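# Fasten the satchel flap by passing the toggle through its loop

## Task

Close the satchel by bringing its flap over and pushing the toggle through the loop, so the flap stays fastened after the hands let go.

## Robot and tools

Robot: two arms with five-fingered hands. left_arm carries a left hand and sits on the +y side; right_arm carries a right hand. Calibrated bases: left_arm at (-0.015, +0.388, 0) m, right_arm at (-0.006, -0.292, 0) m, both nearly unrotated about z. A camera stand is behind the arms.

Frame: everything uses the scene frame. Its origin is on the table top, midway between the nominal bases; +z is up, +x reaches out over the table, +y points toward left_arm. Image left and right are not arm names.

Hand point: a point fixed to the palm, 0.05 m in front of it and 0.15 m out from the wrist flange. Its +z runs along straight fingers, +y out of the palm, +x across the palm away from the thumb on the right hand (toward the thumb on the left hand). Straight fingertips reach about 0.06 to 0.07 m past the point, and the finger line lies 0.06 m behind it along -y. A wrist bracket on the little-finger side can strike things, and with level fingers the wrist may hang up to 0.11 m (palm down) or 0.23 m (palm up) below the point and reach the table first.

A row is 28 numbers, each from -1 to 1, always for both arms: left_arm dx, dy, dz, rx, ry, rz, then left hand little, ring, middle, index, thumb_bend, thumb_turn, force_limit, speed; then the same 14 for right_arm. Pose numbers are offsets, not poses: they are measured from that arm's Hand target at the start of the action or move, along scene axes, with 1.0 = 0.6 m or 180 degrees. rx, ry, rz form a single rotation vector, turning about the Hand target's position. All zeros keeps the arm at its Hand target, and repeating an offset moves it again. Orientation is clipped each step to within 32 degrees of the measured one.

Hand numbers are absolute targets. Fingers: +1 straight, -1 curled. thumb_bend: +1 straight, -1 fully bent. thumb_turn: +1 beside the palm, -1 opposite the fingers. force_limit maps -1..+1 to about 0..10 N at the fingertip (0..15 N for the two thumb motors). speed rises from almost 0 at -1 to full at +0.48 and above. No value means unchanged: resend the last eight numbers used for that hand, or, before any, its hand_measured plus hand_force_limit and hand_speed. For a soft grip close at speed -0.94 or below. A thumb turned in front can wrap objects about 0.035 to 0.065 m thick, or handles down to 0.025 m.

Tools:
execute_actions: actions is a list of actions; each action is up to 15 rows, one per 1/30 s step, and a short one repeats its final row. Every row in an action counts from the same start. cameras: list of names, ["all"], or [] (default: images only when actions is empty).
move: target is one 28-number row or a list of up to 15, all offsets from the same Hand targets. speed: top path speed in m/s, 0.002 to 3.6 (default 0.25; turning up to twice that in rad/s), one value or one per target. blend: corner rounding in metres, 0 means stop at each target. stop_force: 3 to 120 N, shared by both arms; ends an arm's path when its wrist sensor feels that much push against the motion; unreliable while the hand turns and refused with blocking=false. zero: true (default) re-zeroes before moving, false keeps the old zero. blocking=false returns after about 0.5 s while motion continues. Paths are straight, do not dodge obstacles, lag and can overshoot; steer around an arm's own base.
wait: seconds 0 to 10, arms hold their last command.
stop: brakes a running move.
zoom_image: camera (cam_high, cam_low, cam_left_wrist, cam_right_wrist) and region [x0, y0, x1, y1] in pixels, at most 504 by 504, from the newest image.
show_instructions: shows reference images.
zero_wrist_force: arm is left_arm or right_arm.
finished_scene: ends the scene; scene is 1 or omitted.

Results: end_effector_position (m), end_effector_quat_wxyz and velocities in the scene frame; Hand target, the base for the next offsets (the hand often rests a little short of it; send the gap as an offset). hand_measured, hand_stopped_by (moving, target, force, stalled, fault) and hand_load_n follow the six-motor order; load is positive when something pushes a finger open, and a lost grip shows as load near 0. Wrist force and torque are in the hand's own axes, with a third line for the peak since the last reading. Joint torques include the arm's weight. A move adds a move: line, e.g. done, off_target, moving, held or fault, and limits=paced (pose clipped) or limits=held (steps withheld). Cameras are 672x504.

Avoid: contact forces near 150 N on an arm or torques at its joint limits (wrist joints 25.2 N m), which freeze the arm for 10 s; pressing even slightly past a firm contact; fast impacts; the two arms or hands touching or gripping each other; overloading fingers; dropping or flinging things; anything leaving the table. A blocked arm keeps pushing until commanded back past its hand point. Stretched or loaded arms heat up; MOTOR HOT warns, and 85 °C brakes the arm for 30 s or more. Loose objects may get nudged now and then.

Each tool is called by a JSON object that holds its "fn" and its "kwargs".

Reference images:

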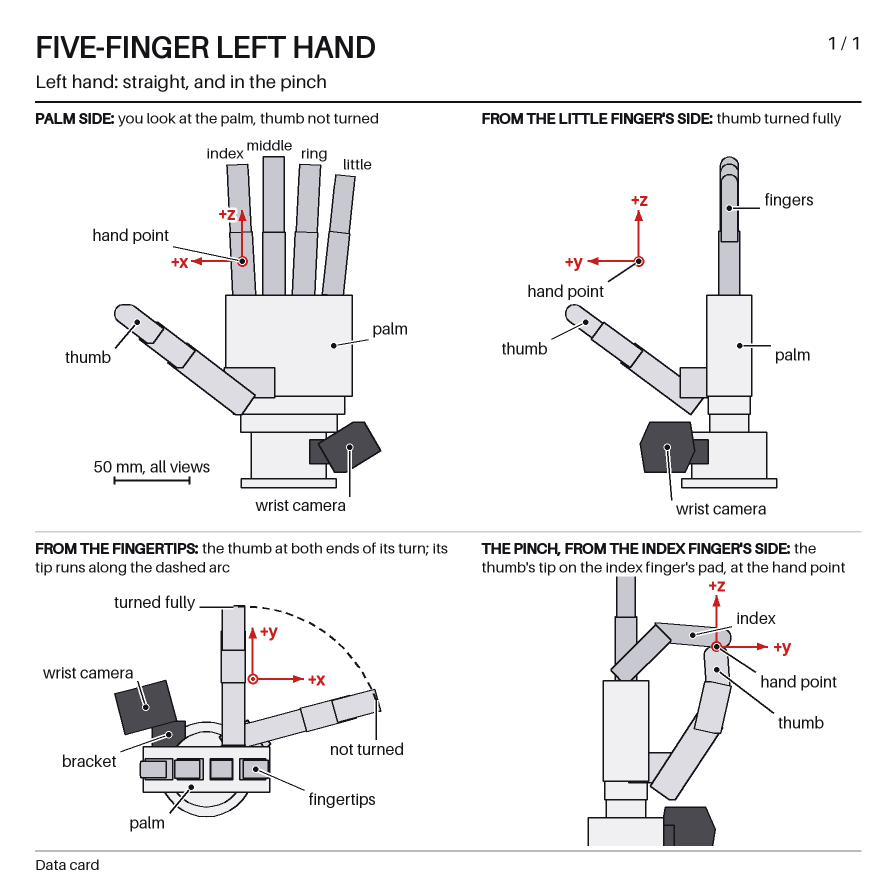

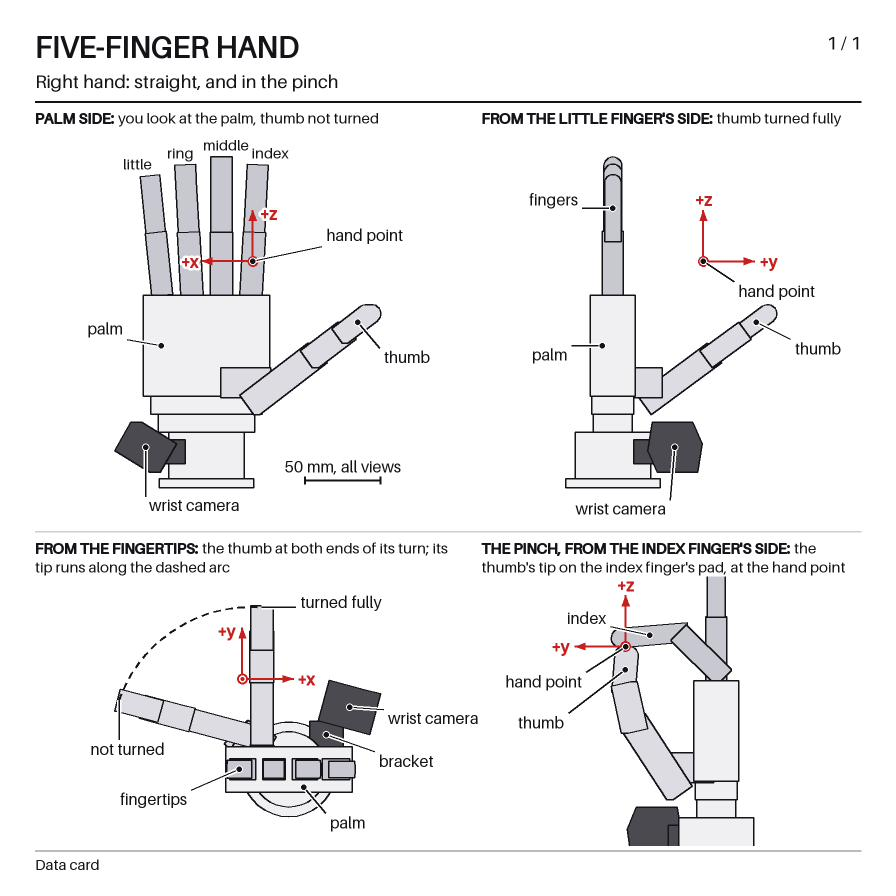

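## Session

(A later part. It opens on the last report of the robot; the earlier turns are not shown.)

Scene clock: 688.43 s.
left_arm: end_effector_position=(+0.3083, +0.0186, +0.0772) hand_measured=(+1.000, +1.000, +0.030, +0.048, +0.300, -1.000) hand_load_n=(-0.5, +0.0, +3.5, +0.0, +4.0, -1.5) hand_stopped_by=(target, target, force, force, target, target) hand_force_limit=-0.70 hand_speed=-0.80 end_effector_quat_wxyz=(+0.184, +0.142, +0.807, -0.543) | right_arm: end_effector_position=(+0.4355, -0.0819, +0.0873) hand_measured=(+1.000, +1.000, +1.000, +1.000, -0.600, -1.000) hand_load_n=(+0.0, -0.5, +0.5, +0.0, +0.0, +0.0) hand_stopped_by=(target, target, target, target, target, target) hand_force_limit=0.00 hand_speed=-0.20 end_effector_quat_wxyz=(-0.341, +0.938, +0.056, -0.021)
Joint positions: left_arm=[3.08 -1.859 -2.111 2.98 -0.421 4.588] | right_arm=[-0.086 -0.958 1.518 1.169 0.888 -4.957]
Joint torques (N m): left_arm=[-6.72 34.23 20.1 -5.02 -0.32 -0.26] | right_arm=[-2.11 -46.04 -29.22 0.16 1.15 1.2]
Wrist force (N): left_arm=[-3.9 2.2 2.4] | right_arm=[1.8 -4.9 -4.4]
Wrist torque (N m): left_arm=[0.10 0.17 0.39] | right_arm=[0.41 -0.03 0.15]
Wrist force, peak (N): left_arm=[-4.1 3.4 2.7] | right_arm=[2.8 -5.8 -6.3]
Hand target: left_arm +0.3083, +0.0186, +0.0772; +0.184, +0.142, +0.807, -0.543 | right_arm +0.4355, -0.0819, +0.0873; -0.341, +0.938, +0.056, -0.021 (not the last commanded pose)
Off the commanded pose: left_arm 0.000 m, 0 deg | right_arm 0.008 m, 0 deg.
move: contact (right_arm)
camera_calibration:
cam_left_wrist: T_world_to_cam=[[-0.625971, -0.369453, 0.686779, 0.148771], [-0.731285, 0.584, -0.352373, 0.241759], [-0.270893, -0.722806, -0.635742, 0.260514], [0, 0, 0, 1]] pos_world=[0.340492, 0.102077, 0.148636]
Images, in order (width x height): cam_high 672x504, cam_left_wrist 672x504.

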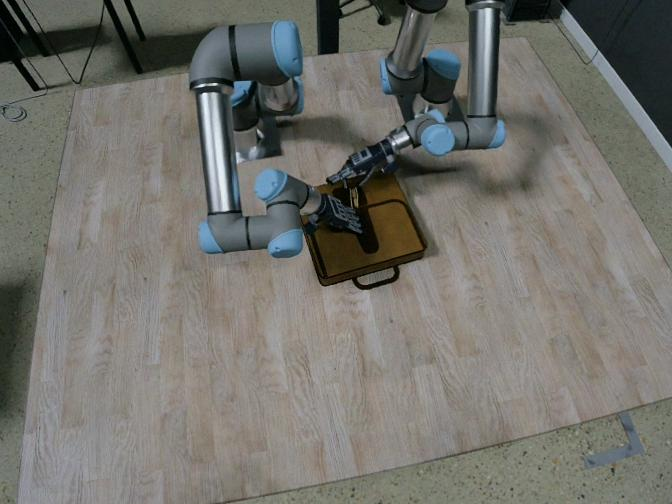

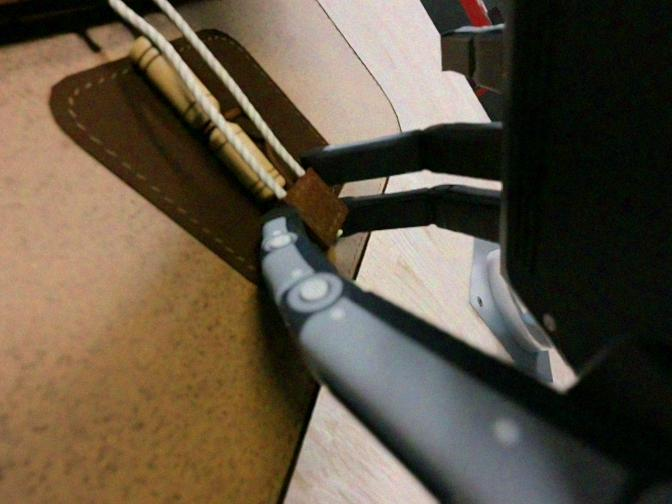

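{"fn": "move", "kwargs": {"target": [[0,0.0,-0.0035, 0,0,0, 1, 1, 0.0, 0.0, 0.3, -1, -0.7, -0.8, 0,0,0,0,0,0, 1,1,1,1,-0.6,-1,0,-0.2],[0,0.0035,-0.0035, 0,0,0, 1, 1, 0.09, 0.09, 0.3, -1, -0.7, -0.8, 0,0,0,0,0,0, 1,1,1,1,-0.6,-1,0,-0.2]], "speed": [0.02, 0.01], "cameras": ["cam_left_wrist","cam_high"]}}

{"fn": "zoom_image", "kwargs": {"camera": "cam_left_wrist", "region": [80, 50, 380, 350]}}

{"fn": "zoom_image", "kwargs": {"camera": "cam_high", "region": [330, 170, 370, 210]}}

Scene clock: 696.60 s.
left_arm: end_effector_position=(+0.3083, +0.0207, +0.0751) hand_measured=(+1.000, +1.000, +0.090, +0.090, +0.300, -1.000) hand_load_n=(+0.0, +0.0, +0.0, +0.0, +0.0, +0.0) hand_stopped_by=(target, target, target, target, target, target) hand_force_limit=-0.70 hand_speed=-0.80 end_effector_quat_wxyz=(+0.184, +0.142, +0.807, -0.543) | right_arm: end_effector_position=(+0.4355, -0.0819, +0.0873) hand_measured=(+1.000, +1.000, +1.000, +1.000, -0.600, -1.000) hand_load_n=(+0.0, +0.0, +0.5, +0.0, +0.0, +0.0) hand_stopped_by=(target, target, target, target, target, target) hand_force_limit=0.00 hand_speed=-0.20 end_effector_quat_wxyz=(-0.341, +0.938, +0.056, -0.021)
Joint positions: left_arm=[3.087 -1.865 -2.114 2.977 -0.417 4.603] | right_arm=[-0.086 -0.958 1.518 1.169 0.888 -4.957]
Joint torques (N m): left_arm=[-9.18 21.23 21.19 0.15 -1.21 -1.36] | right_arm=[-2.7 -45.53 -27.98 -0.3 1.25 1.1]
Wrist force (N): left_arm=[-0.6 -0.6 0.5] | right_arm=[2.2 -4.3 -4.3]
Wrist torque (N m): left_arm=[0.04 0.22 0.40] | right_arm=[0.39 -0.02 0.19]
Wrist force, peak (N): left_arm=[-5.5 1.0 2.8] | right_arm=[1.7 -5.2 -4.5]
Hand target: left_arm +0.3083, +0.0207, +0.0751; +0.184, +0.142, +0.807, -0.543 | right_arm +0.4355, -0.0819, +0.0873; -0.341, +0.938, +0.056, -0.021
Off the commanded pose: left_arm 0.000 m, 0 deg | right_arm 0.000 m, 0 deg.
move: done
camera_calibration:
cam_left_wrist: T_world_to_cam=[[-0.625897, -0.369418, 0.686865, 0.150948], [-0.73132, 0.583987, -0.35232, 0.239798], [-0.270967, -0.722834, -0.635679, 0.260715], [0, 0, 0, 1]] pos_world=[0.340492, 0.104178, 0.146536]
Images, in order (width x height): cam_high 672x504, cam_left_wrist 672x504.

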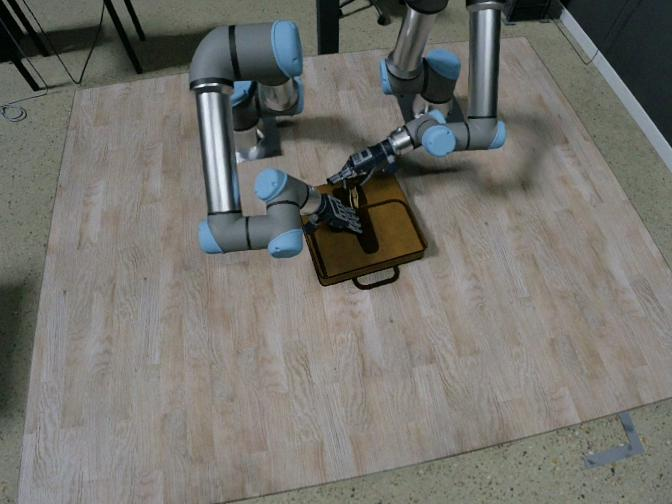

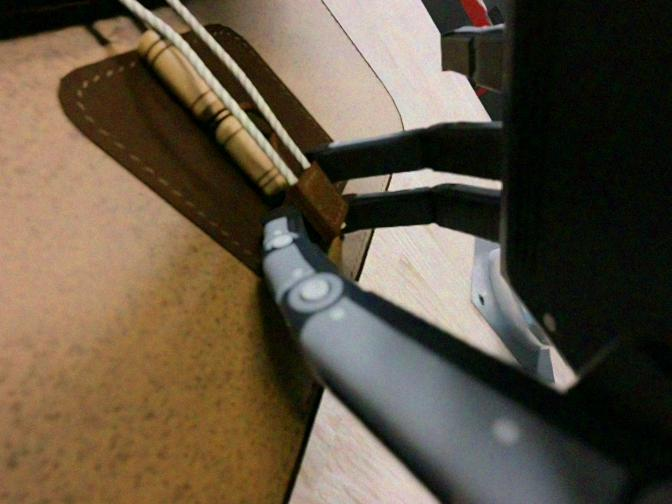

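Scaled by 1.680.

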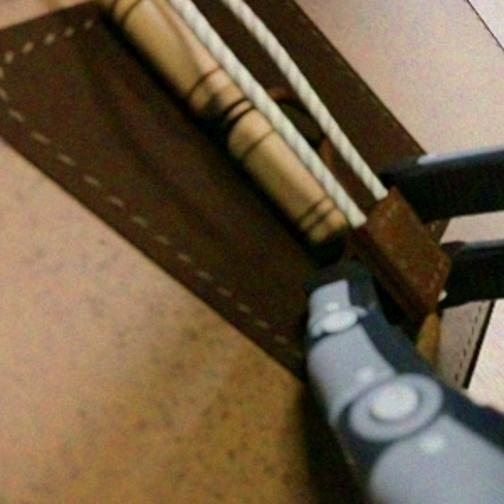

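Scaled by 12.600.

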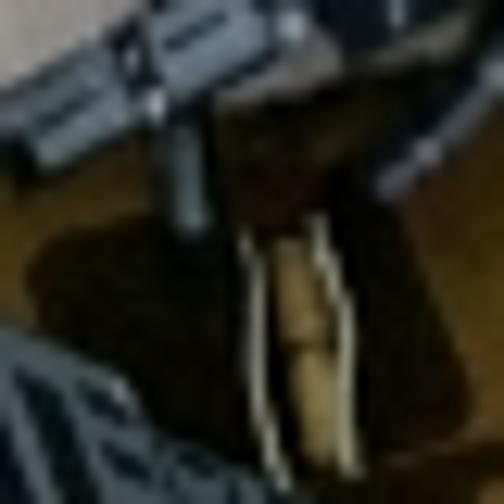

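{"fn": "move", "kwargs": {"target": [[0,0.0,0, 0,0,0, 1, 1, -0.02, -0.02, 0.3, -1, -0.6, -0.8, 0,0,0,0,0,0, 1,1,1,1,-0.6,-1,0,-0.2],[-0.008,0.0,-0.001, 0,0,0, 1, 1, -0.02, -0.02, 0.3, -1, -0.6, -0.8, 0,0,0,0,0,0, 1,1,1,1,-0.6,-1,0,-0.2]], "speed": [0.02, 0.01], "cameras": ["cam_left_wrist","cam_high","cam_low"]}}

{"fn": "zoom_image", "kwargs": {"camera": "cam_left_wrist", "region": [80, 0, 380, 300]}}

{"fn": "zoom_image", "kwargs": {"camera": "cam_high", "region": [330, 170, 370, 210]}}

{"fn": "zoom_image", "kwargs": {"camera": "cam_low", "region": [260, 150, 440, 280]}}

Scene clock: 704.10 s.
left_arm: end_effector_position=(+0.3034, +0.0207, +0.0745) hand_measured=(+1.000, +1.000, +0.020, +0.018, +0.302, -1.000) hand_load_n=(+0.0, +0.0, +5.5, -0.5, +5.5, -2.5) hand_stopped_by=(target, target, force, force, target, target) hand_force_limit=-0.60 hand_speed=-0.80 end_effector_quat_wxyz=(+0.184, +0.142, +0.807, -0.543) | right_arm: end_effector_position=(+0.4355, -0.0819, +0.0873) hand_measured=(+1.000, +1.000, +1.000, +1.000, -0.600, -1.000) hand_load_n=(+0.0, +0.0, +0.5, +0.0, +0.0, +0.0) hand_stopped_by=(target, target, target, target, target, target) hand_force_limit=0.00 hand_speed=-0.20 end_effector_quat_wxyz=(-0.341, +0.938, +0.056, -0.021)
Joint positions: left_arm=[3.086 -1.857 -2.128 2.984 -0.418 4.6] | right_arm=[-0.086 -0.958 1.518 1.169 0.888 -4.957]
Joint torques (N m): left_arm=[-11.18 21.74 8.06 -2.48 -1.23 -2.3] | right_arm=[-3.27 -46.18 -28.39 -0.33 1.16 1.18]
Wrist force (N): left_arm=[-13.0 -0.9 1.9] | right_arm=[-1.9 -6.2 -3.7]
Wrist torque (N m): left_arm=[0.12 0.03 0.42] | right_arm=[0.44 -0.26 -0.08]
Wrist force, peak (N): left_arm=[-13.3 -0.9 2.0] | right_arm=[-2.0 -6.3 -3.7]
Hand target: left_arm +0.3035, +0.0207, +0.0745; +0.184, +0.142, +0.807, -0.543 | right_arm +0.4355, -0.0819, +0.0873; -0.341, +0.938, +0.056, -0.021
Off the commanded pose: left_arm 0.000 m, 0 deg | right_arm 0.000 m, 0 deg.
move: done
camera_calibration:
cam_left_wrist: T_world_to_cam=[[-0.626011, -0.369386, 0.686778, 0.14834], [-0.731258, 0.583983, -0.352457, 0.236003], [-0.270874, -0.722854, -0.635696, 0.258979], [0, 0, 0, 1]] pos_world=[0.335592, 0.104178, 0.145936]
Images, in order (width x height): cam_high 672x504, cam_low 672x504, cam_left_wrist 672x504.

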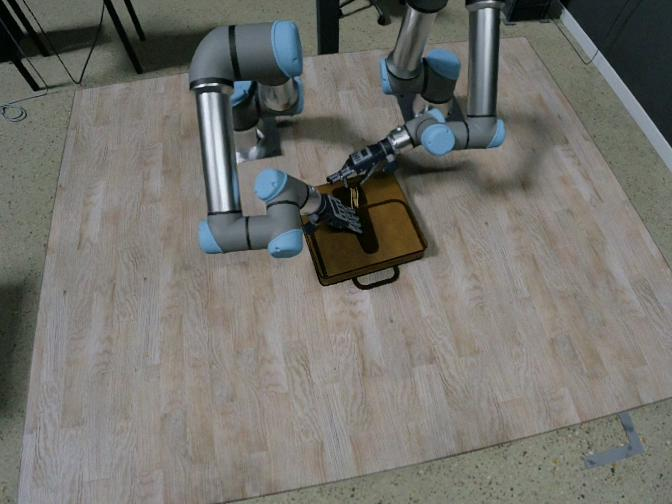

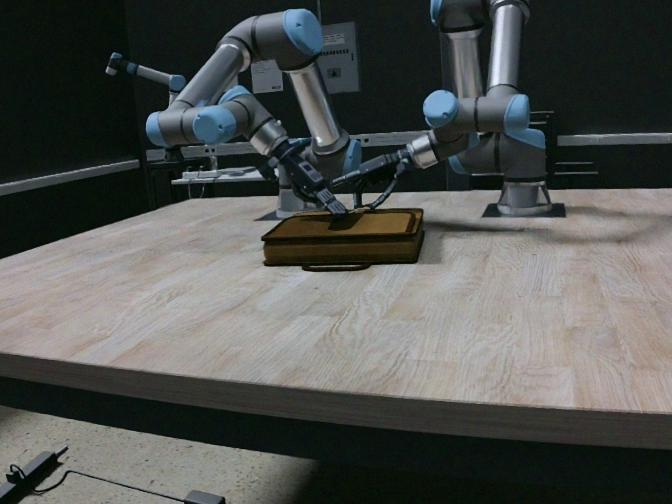

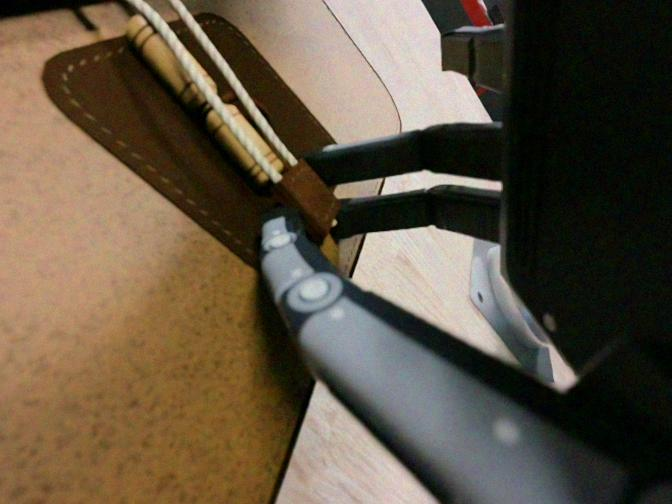

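Scaled by 1.680.

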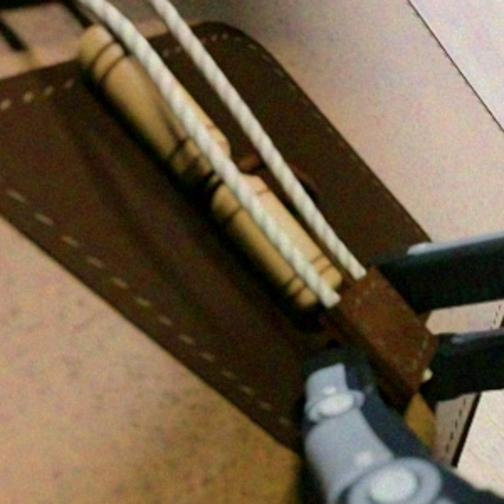

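Scaled by 12.600.

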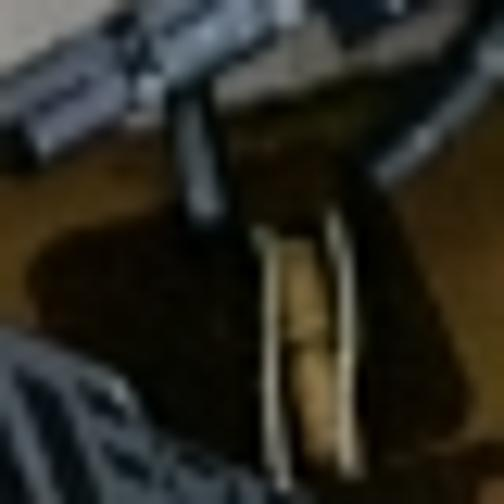

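Scaled by 2.800.

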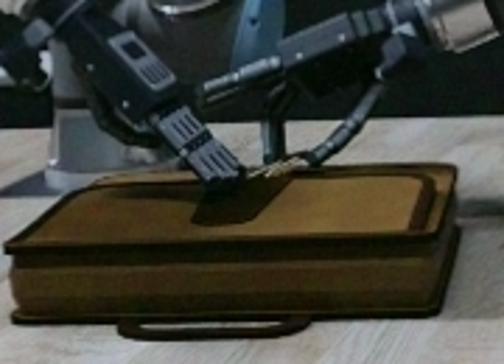

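{"fn": "zoom_image", "kwargs": {"camera": "cam_low", "region": [320, 185, 400, 235]}}

Scaled by 6.300.

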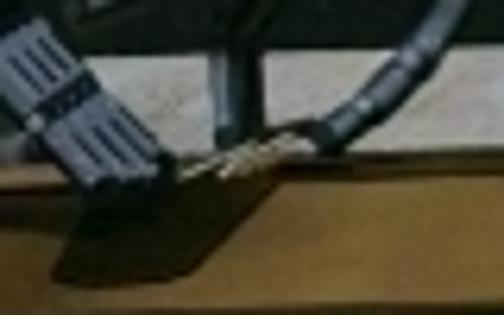

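{"fn": "zoom_image", "kwargs": {"camera": "cam_high", "region": [345, 182, 365, 210]}}

{"fn": "zoom_image", "kwargs": {"camera": "cam_left_wrist", "region": [110, 0, 320, 200]}}

{"fn": "zoom_image", "kwargs": {"camera": "cam_low", "region": [340, 200, 375, 222]}}

Scaled by 18.000.

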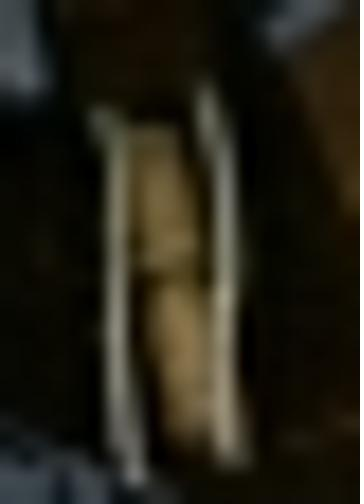

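Scaled by 2.400.

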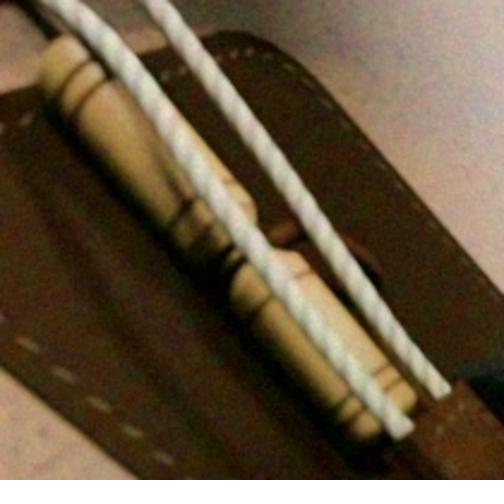

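Scaled by 14.400.

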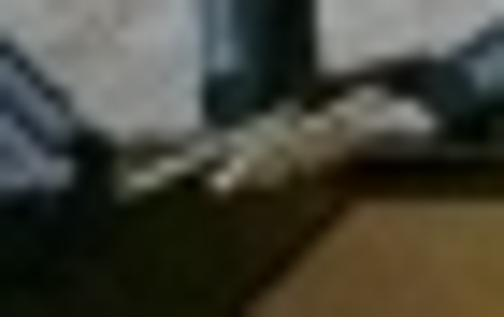

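{"fn": "move", "kwargs": {"target": [[0.006,0.0,0, 0,0,0, 1, 1, -0.02, -0.02, 0.3, -1, -0.6, -0.8, 0,0,0,0,0,0, -1,-1,-1,1,-0.6,-1,0,-0.2],[0.006,0.0,-0.0, 0,0,0, 1, 1, -0.02, -0.02, 0.3, -1, -0.6, -0.8, -0.005,0,-0.0233,0,0,0, -1,-1,-1,1,-0.6,-1,0,-0.2]], "speed": [0.02, 0.02], "cameras": ["cam_left_wrist","cam_high","cam_low"]}}

{"fn": "zoom_image", "kwargs": {"camera": "cam_left_wrist", "region": [110, 0, 320, 200]}}

{"fn": "zoom_image", "kwargs": {"camera": "cam_high", "region": [340, 182, 370, 212]}}

{"fn": "zoom_image", "kwargs": {"camera": "cam_low", "region": [320, 185, 400, 235]}}

Scene clock: 718.00 s.
left_arm: end_effector_position=(+0.3071, +0.0207, +0.0745) hand_measured=(+1.000, +1.000, +0.020, +0.018, +0.302, -1.000) hand_load_n=(+0.0, +0.0, +5.5, +1.0, +4.0, +1.5) hand_stopped_by=(target, target, force, force, target, target) hand_force_limit=-0.60 hand_speed=-0.80 end_effector_quat_wxyz=(+0.184, +0.142, +0.807, -0.543) | right_arm: end_effector_position=(+0.4345, -0.0803, +0.0838) hand_measured=(+0.568, +0.862, +0.966, +1.000, -0.600, -1.000) hand_load_n=(-1.5, -0.5, +0.0, +0.0, +0.0, +0.0) hand_stopped_by=(force, force, force, target, target, target) hand_force_limit=0.00 hand_speed=-0.20 end_effector_quat_wxyz=(-0.346, +0.937, +0.055, -0.021)
Joint positions: left_arm=[3.087 -1.864 -2.118 2.98 -0.418 4.602] | right_arm=[-0.088 -0.955 1.526 1.159 0.879 -4.958]
Joint torques (N m): left_arm=[6.45 31.57 3.2 1.68 -0.52 0.64] | right_arm=[1.26 -40.35 -14.13 2.02 -0.99 0.16]
Wrist force (N): left_arm=[1.0 -8.7 -1.8] | right_arm=[3.7 -3.4 -5.8]
Wrist torque (N m): left_arm=[0.01 0.22 0.30] | right_arm=[0.19 0.40 0.08]
Wrist force, peak (N): left_arm=[-13.2 -0.8 1.9] | right_arm=[13.4 -64.5 -151.1]
Hand target: left_arm +0.3071, +0.0207, +0.0745; +0.184, +0.142, +0.807, -0.543 | right_arm +0.4345, -0.0803, +0.0838; -0.346, +0.937, +0.055, -0.021 (not the last commanded pose)
Off the commanded pose: left_arm 0.000 m, 0 deg | right_arm 0.011 m, 1 deg.
FORCE FAULT: contact force on the right arm reached its limit, and that arm stopped. The contact can be on any part of that arm, not only on its tool. That arm's remaining commands of this call were not run. That arm is still stopped at the end of this call. That arm stays stopped for about 10 more seconds. Until then a move that you send moves the other arm only, and its call returns only when the move has ended. Once the stop has ended, the next robot result says so. If the stop ends while you think or write, that arm runs what you send next, counted from a new Hand target: where the arm stands when the stop ends. While its stop runs, that arm, its gripper or tool too, takes no new command. Until it ends, the stop uses up actions while you think or wait. An arm that is not stopped still takes commands.
move: fault (right_arm); path passed 1 of 2 targets
camera_calibration:
cam_left_wrist: T_world_to_cam=[[-0.626011, -0.369386, 0.686778, 0.150656], [-0.731258, 0.583983, -0.352457, 0.238708], [-0.270874, -0.722854, -0.635696, 0.259982], [0, 0, 0, 1]] pos_world=[0.339292, 0.104178, 0.145936]
Images, in order (width x height): cam_high 672x504, cam_low 672x504, cam_left_wrist 672x504.

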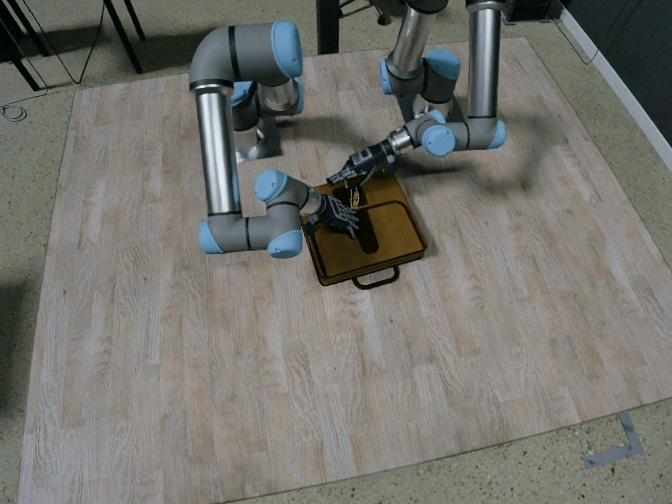

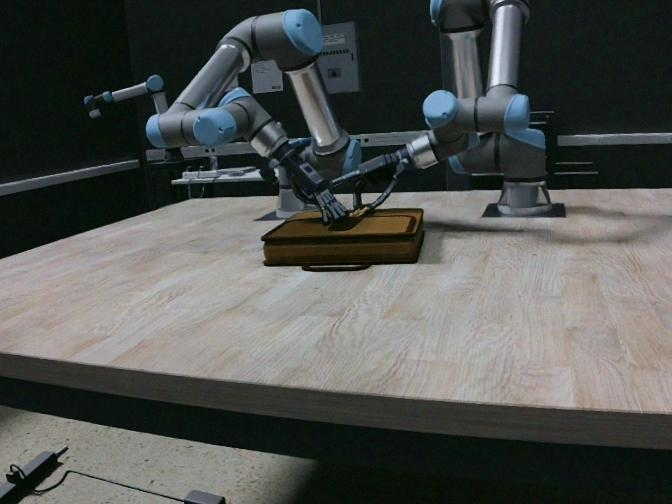

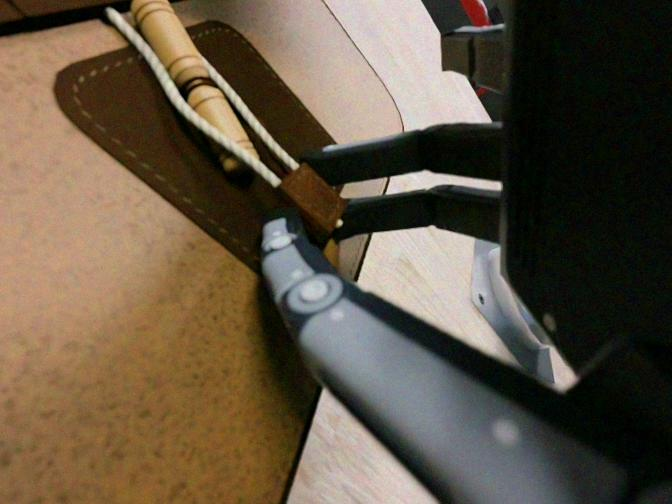

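Scaled by 2.400.

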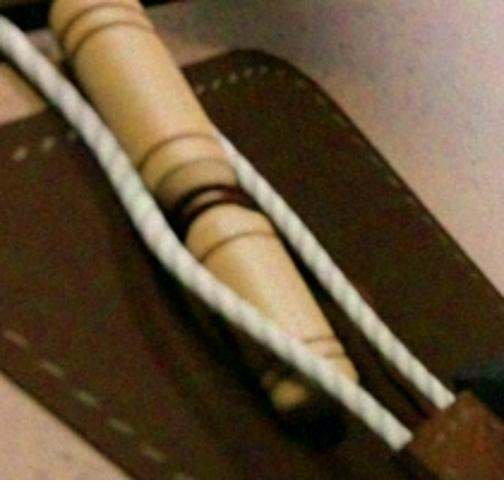

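Scaled by 16.800.

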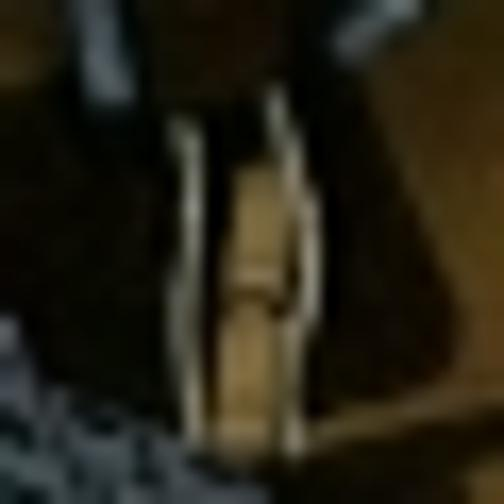

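Scaled by 6.300.

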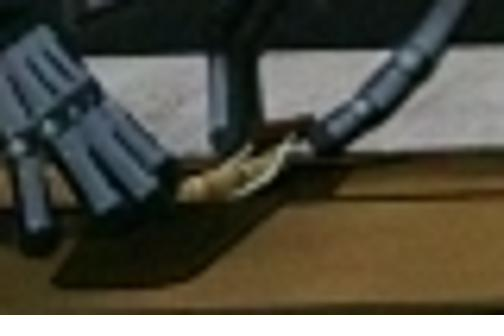

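{"fn": "wait", "kwargs": {"seconds": 1}}

Scene clock: 725.37 s.
left_arm: end_effector_position=(+0.3071, +0.0207, +0.0745) hand_measured=(+1.000, +1.000, +0.020, +0.018, +0.302, -1.000) hand_load_n=(-0.5, +0.0, +5.0, +1.0, +4.0, +1.5) hand_stopped_by=(target, target, force, force, target, target) hand_force_limit=-0.60 hand_speed=-0.80 end_effector_quat_wxyz=(+0.184, +0.142, +0.807, -0.543) | right_arm: end_effector_position=(+0.4345, -0.0803, +0.0838) hand_measured=(+0.568, +0.862, +0.966, +1.000, -0.600, -1.000) hand_load_n=(-1.5, +0.0, +0.0, +0.0, +0.0, +0.0) hand_stopped_by=(force, force, force, target, target, target) hand_force_limit=0.00 hand_speed=-0.20 end_effector_quat_wxyz=(-0.346, +0.937, +0.055, -0.021)
Joint positions: left_arm=[3.087 -1.864 -2.118 2.98 -0.418 4.602] | right_arm=[-0.088 -0.955 1.526 1.159 0.879 -4.958]
Joint torques (N m): left_arm=[-7.93 30.78 8.64 1.72 -2.96 -1.37] | right_arm=[0.83 -40.36 -14.74 1.88 -1.04 0.3]
Wrist force (N): left_arm=[0.8 -8.7 -1.7] | right_arm=[4.3 -0.4 -5.8]
Wrist torque (N m): left_arm=[-0.01 0.27 0.28] | right_arm=[0.64 0.31 0.21]
Wrist force, peak (N): left_arm=[0.9 -9.0 -1.8] | right_arm=[4.5 -0.3 -5.9]
Hand target: left_arm +0.3071, +0.0207, +0.0745; +0.184, +0.142, +0.807, -0.543 | right_arm +0.4345, -0.0803, +0.0838; -0.346, +0.937, +0.055, -0.021 (not the last commanded pose)
Off the commanded pose: left_arm 0.000 m, 0 deg | right_arm 0.011 m, 1 deg.
FORCE FAULT, CONTINUED: the right arm was still stopped when this call began, by the force fault that an earlier result reported. Since the last result the stop counts as 15 of the actions that you can send in this scene. That arm is still stopped at the end of this call. That arm stays stopped for about 2 more seconds. If the stop ends while you think or write, that arm runs what you send next, counted from a new Hand target: where the arm stands when the stop ends. While its stop runs, that arm, its gripper or tool too, takes no new command.
wait: 1.00 s; at rest from the start

{"fn": "wait", "kwargs": {"seconds": 2.5}}

Scene clock: 728.90 s.
left_arm: end_effector_position=(+0.3071, +0.0207, +0.0745) hand_measured=(+1.000, +1.000, +0.020, +0.018, +0.302, -1.000) hand_load_n=(+0.0, -0.5, +5.0, +1.0, +4.0, +1.5) hand_stopped_by=(target, target, force, force, target, target) hand_force_limit=-0.60 hand_speed=-0.80 end_effector_quat_wxyz=(+0.184, +0.142, +0.807, -0.543) | right_arm: end_effector_position=(+0.4345, -0.0803, +0.0838) hand_measured=(+0.568, +0.862, +0.966, +1.000, -0.600, -1.000) hand_load_n=(-1.5, +0.0, +0.0, +0.0, +0.0, +0.0) hand_stopped_by=(force, force, force, target, target, target) hand_force_limit=0.00 hand_speed=-0.20 end_effector_quat_wxyz=(-0.346, +0.937, +0.055, -0.021)
Joint positions: left_arm=[3.087 -1.864 -2.118 2.98 -0.418 4.602] | right_arm=[-0.088 -0.955 1.526 1.159 0.879 -4.958]
Joint torques (N m): left_arm=[-6.97 30.62 10.94 1.77 -3.19 -1.28] | right_arm=[0.94 -40.41 -14.02 1.87 -1 0.35]
Wrist force (N): left_arm=[0.6 -8.8 -1.9] | right_arm=[4.2 -0.4 -5.8]
Wrist torque (N m): left_arm=[0.00 0.28 0.28] | right_arm=[0.64 0.33 0.20]
Wrist force, peak (N): left_arm=[1.0 -9.0 -1.8] | right_arm=[4.5 -0.4 -6.0]
Hand target: left_arm +0.3071, +0.0207, +0.0745; +0.184, +0.142, +0.807, -0.543 | right_arm +0.4345, -0.0803, +0.0838; -0.346, +0.937, +0.055, -0.021 (not the last commanded pose)
Off the commanded pose: left_arm 0.000 m, 0 deg | right_arm 0.011 m, 1 deg.
FORCE FAULT, CONTINUED: the right arm's stop, for the force fault that an earlier result reported, is over. The rest of the stop counts as 4 of the actions that you can send in this scene. During its stop the right arm's controller moved it back a little. That arm's target is now where it stood when the stop ended, not its last command. That arm accepts commands again.
wait: 2.50 s; at rest from the start

{"fn": "move", "kwargs": {"target": [0,0.004,0, 0,0,0, 1, 1, 0.08, 0.08, 0.3, -1, -0.6, -0.8, 0,0,0,0,0,0, -1,-1,-1,1,-0.6,-1,0,-0.2], "speed": 0.01, "cameras": ["cam_left_wrist","cam_high"]}}

{"fn": "zoom_image", "kwargs": {"camera": "cam_left_wrist", "region": [110, 0, 360, 250]}}

{"fn": "zoom_image", "kwargs": {"camera": "cam_high", "region": [340, 182, 370, 212]}}

Scene clock: 731.03 s.
left_arm: end_effector_position=(+0.3071, +0.0231, +0.0745) hand_measured=(+1.000, +1.000, +0.080, +0.080, +0.300, -1.000) hand_load_n=(+0.0, +0.0, +0.0, +3.0, +0.0, +0.0) hand_stopped_by=(target, target, target, force, target, target) hand_force_limit=-0.60 hand_speed=-0.80 end_effector_quat_wxyz=(+0.184, +0.142, +0.807, -0.543) | right_arm: end_effector_position=(+0.4345, -0.0803, +0.0838) hand_measured=(+0.568, +0.862, +0.966, +1.000, -0.600, -1.000) hand_load_n=(-1.5, +0.0, +0.0, +0.0, +0.0, +0.0) hand_stopped_by=(force, force, force, target, target, target) hand_force_limit=0.00 hand_speed=-0.20 end_effector_quat_wxyz=(-0.346, +0.937, +0.055, -0.021)
Joint positions: left_arm=[3.095 -1.866 -2.12 2.968 -0.413 4.619] | right_arm=[-0.088 -0.955 1.526 1.159 0.879 -4.958]
Joint torques (N m): left_arm=[-3.75 13.48 4.88 -2.13 1.91 -1.17] | right_arm=[1.25 -41.26 -16.06 2.28 -1.02 0.35]
Wrist force (N): left_arm=[-2.4 -4.1 1.8] | right_arm=[4.1 -0.4 -5.9]
Wrist torque (N m): left_arm=[0.10 0.12 0.31] | right_arm=[0.65 0.33 0.20]
Wrist force, peak (N): left_arm=[0.7 -9.0 -1.8] | right_arm=[4.6 -0.5 -5.9]
Hand target: left_arm +0.3071, +0.0231, +0.0745; +0.184, +0.142, +0.807, -0.543 | right_arm +0.4345, -0.0803, +0.0838; -0.346, +0.937, +0.055, -0.021
Off the commanded pose: left_arm 0.000 m, 0 deg | right_arm 0.000 m, 0 deg.
move: done
camera_calibration:
cam_left_wrist: T_world_to_cam=[[-0.626011, -0.369386, 0.686778, 0.151543], [-0.731258, 0.583983, -0.352457, 0.237307], [-0.270874, -0.722854, -0.635696, 0.261716], [0, 0, 0, 1]] pos_world=[0.339292, 0.106578, 0.145936]
Images, in order (width x height): cam_high 672x504, cam_left_wrist 672x504.

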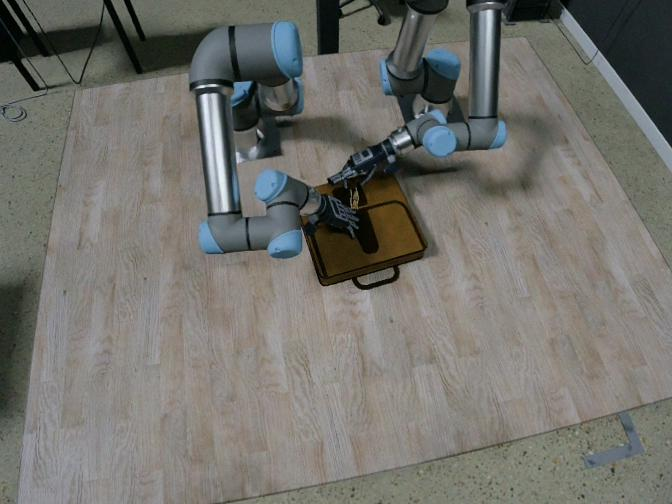

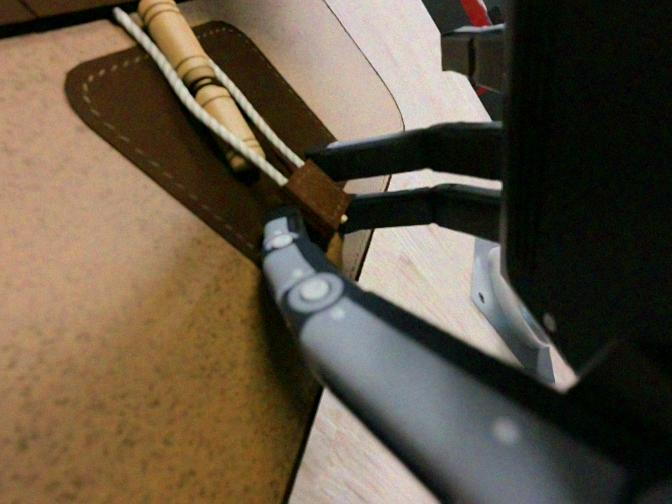

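Scaled by 2.016.

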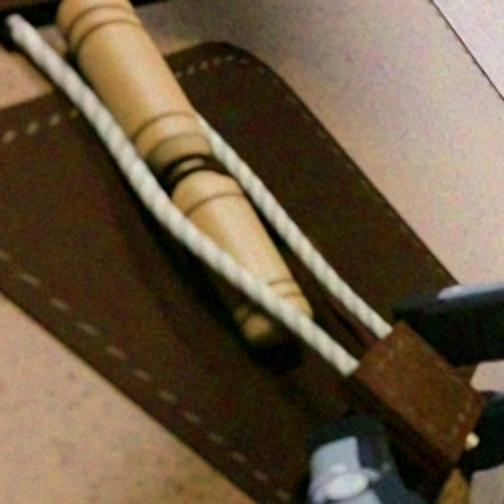

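Scaled by 16.800.

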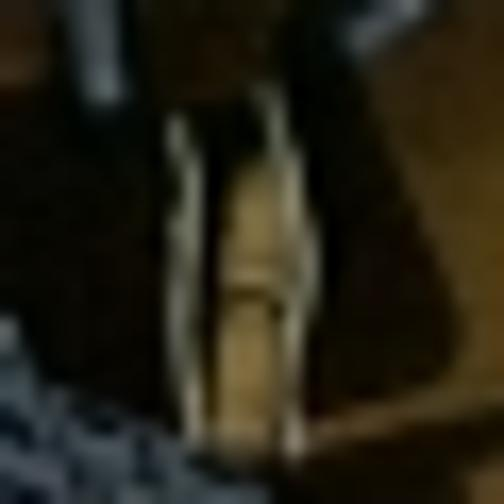

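{"fn": "execute_actions", "kwargs": {"actions": []}}

Scene clock: 736.93 s.
left_arm: end_effector_position=(+0.3071, +0.0231, +0.0745) hand_measured=(+1.000, +1.000, +0.080, +0.080, +0.300, -1.000) hand_load_n=(+0.0, +0.0, +0.5, +3.5, +0.0, +0.0) hand_stopped_by=(target, target, target, force, target, target) hand_force_limit=-0.60 hand_speed=-0.80 end_effector_quat_wxyz=(+0.184, +0.142, +0.807, -0.543) | right_arm: end_effector_position=(+0.4345, -0.0803, +0.0838) hand_measured=(+0.568, +0.862, +0.966, +1.000, -0.600, -1.000) hand_load_n=(-1.5, +0.0, +0.0, +0.0, +0.0, +0.0) hand_stopped_by=(force, force, force, target, target, target) hand_force_limit=0.00 hand_speed=-0.20 end_effector_quat_wxyz=(-0.346, +0.937, +0.055, -0.021)
Joint positions: left_arm=[3.095 -1.866 -2.12 2.969 -0.413 4.619] | right_arm=[-0.088 -0.955 1.526 1.159 0.879 -4.958]
Joint velocities: within noise
Joint torques (N m): left_arm=[-8.4 25.25 21.01 0.44 -2.43 -1.59] | right_arm=[1.41 -40.89 -15.14 2.17 -0.9 0.19]
Motor temperatures (°C): left_arm=[27 27 34 28 36 34] | right_arm=[25 28 24 29 31 33]
Wrist force (N): left_arm=[-2.5 -4.2 2.0] | right_arm=[4.4 -0.4 -5.7]
Wrist torque (N m): left_arm=[0.06 0.14 0.34] | right_arm=[0.64 0.29 0.22]
Wrist force, peak (N): left_arm=[-2.7 -4.5 2.0] | right_arm=[4.6 -0.6 -5.8]
Hand target: left_arm +0.3071, +0.0231, +0.0745; +0.184, +0.142, +0.807, -0.543 | right_arm +0.4345, -0.0803, +0.0838; -0.346, +0.937, +0.055, -0.021
Off the commanded pose: left_arm 0.000 m, 0 deg | right_arm 0.000 m, 0 deg.
camera_calibration:
cam_left_wrist: T_world_to_cam=[[-0.626021, -0.369413, 0.686755, 0.151552], [-0.731242, 0.584025, -0.35242, 0.237292], [-0.270893, -0.722806, -0.635742, 0.261725], [0, 0, 0, 1]] pos_world=[0.339292, 0.106577, 0.145936]
cam_right_wrist: T_world_to_cam=[[0.297321, -0.724797, -0.621506, -0.1367], [-0.780397, -0.559508, 0.279162, 0.275611], [-0.550073, 0.402021, -0.731983, 0.443784], [0, 0, 0, 1]] pos_world=[0.499843, -0.123284, 0.162942]

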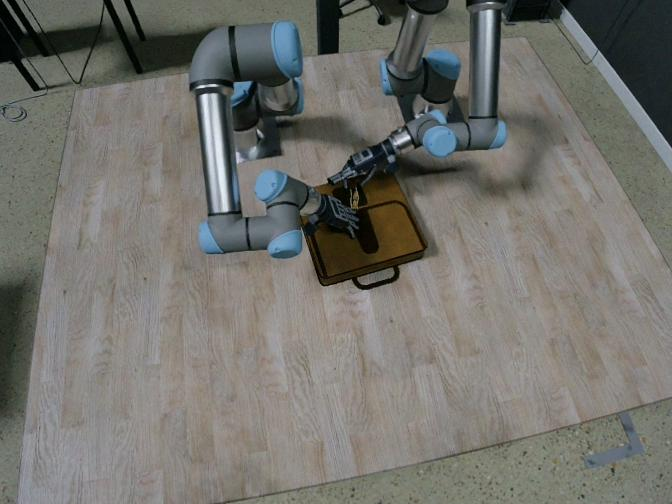

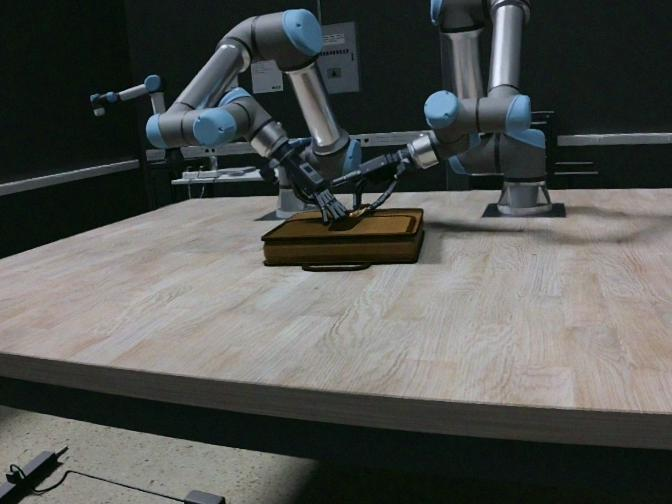

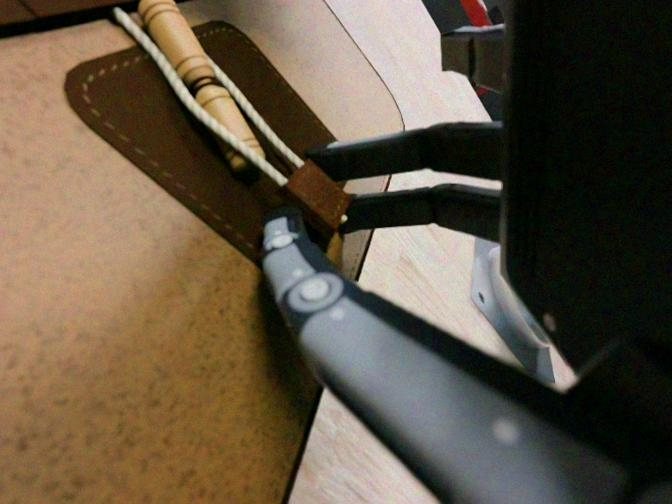

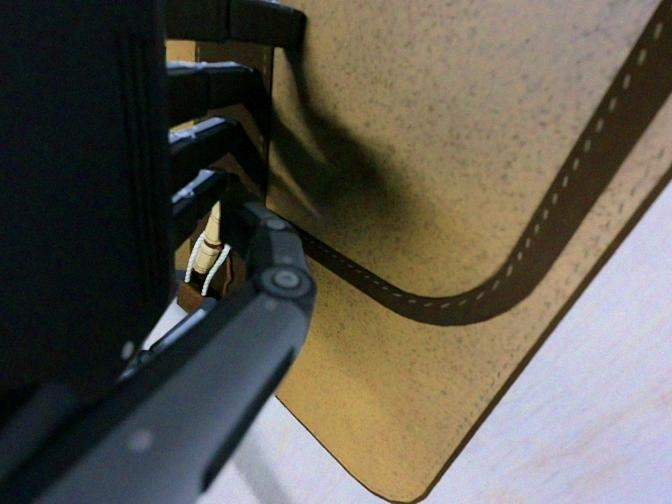

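{"fn": "zoom_image", "kwargs": {"camera": "cam_left_wrist", "region": [60, 0, 400, 260]}}

{"fn": "zoom_image", "kwargs": {"camera": "cam_right_wrist", "region": [150, 180, 270, 330]}}

{"fn": "zoom_image", "kwargs": {"camera": "cam_high", "region": [335, 175, 375, 215]}}

Scaled by 1.482.

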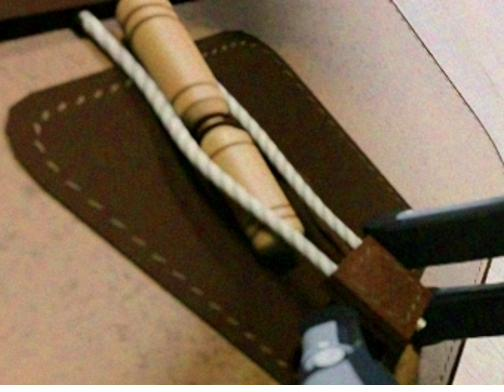

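Scaled by 3.360.

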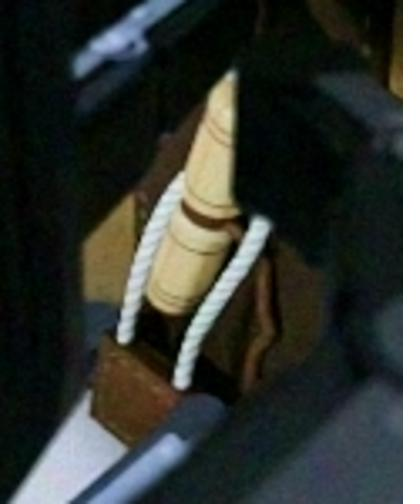

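Scaled by 12.600.

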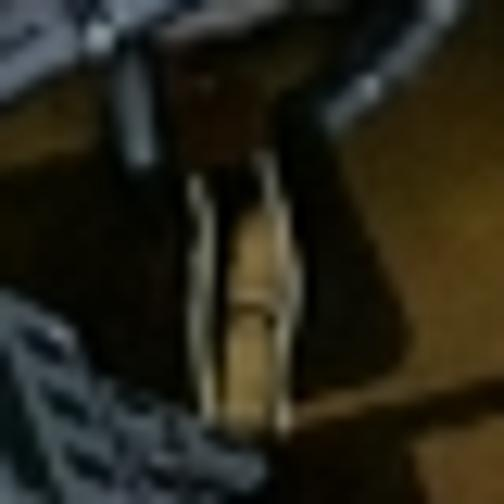

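{"fn": "zoom_image", "kwargs": {"camera": "cam_right_wrist", "region": [175, 195, 245, 320]}}

{"fn": "zoom_image", "kwargs": {"camera": "cam_left_wrist", "region": [100, 0, 300, 190]}}

Scaled by 4.032.

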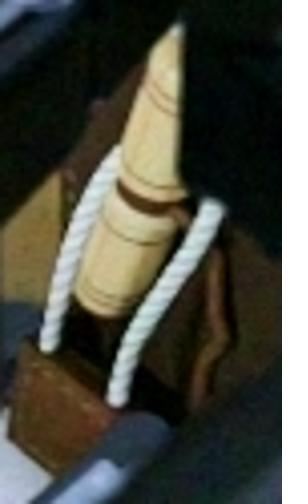

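Scaled by 2.520.

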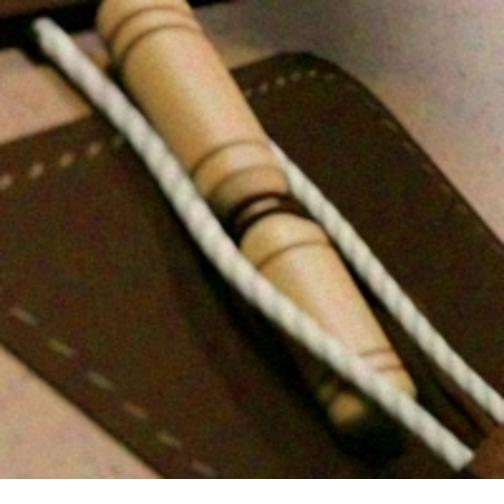

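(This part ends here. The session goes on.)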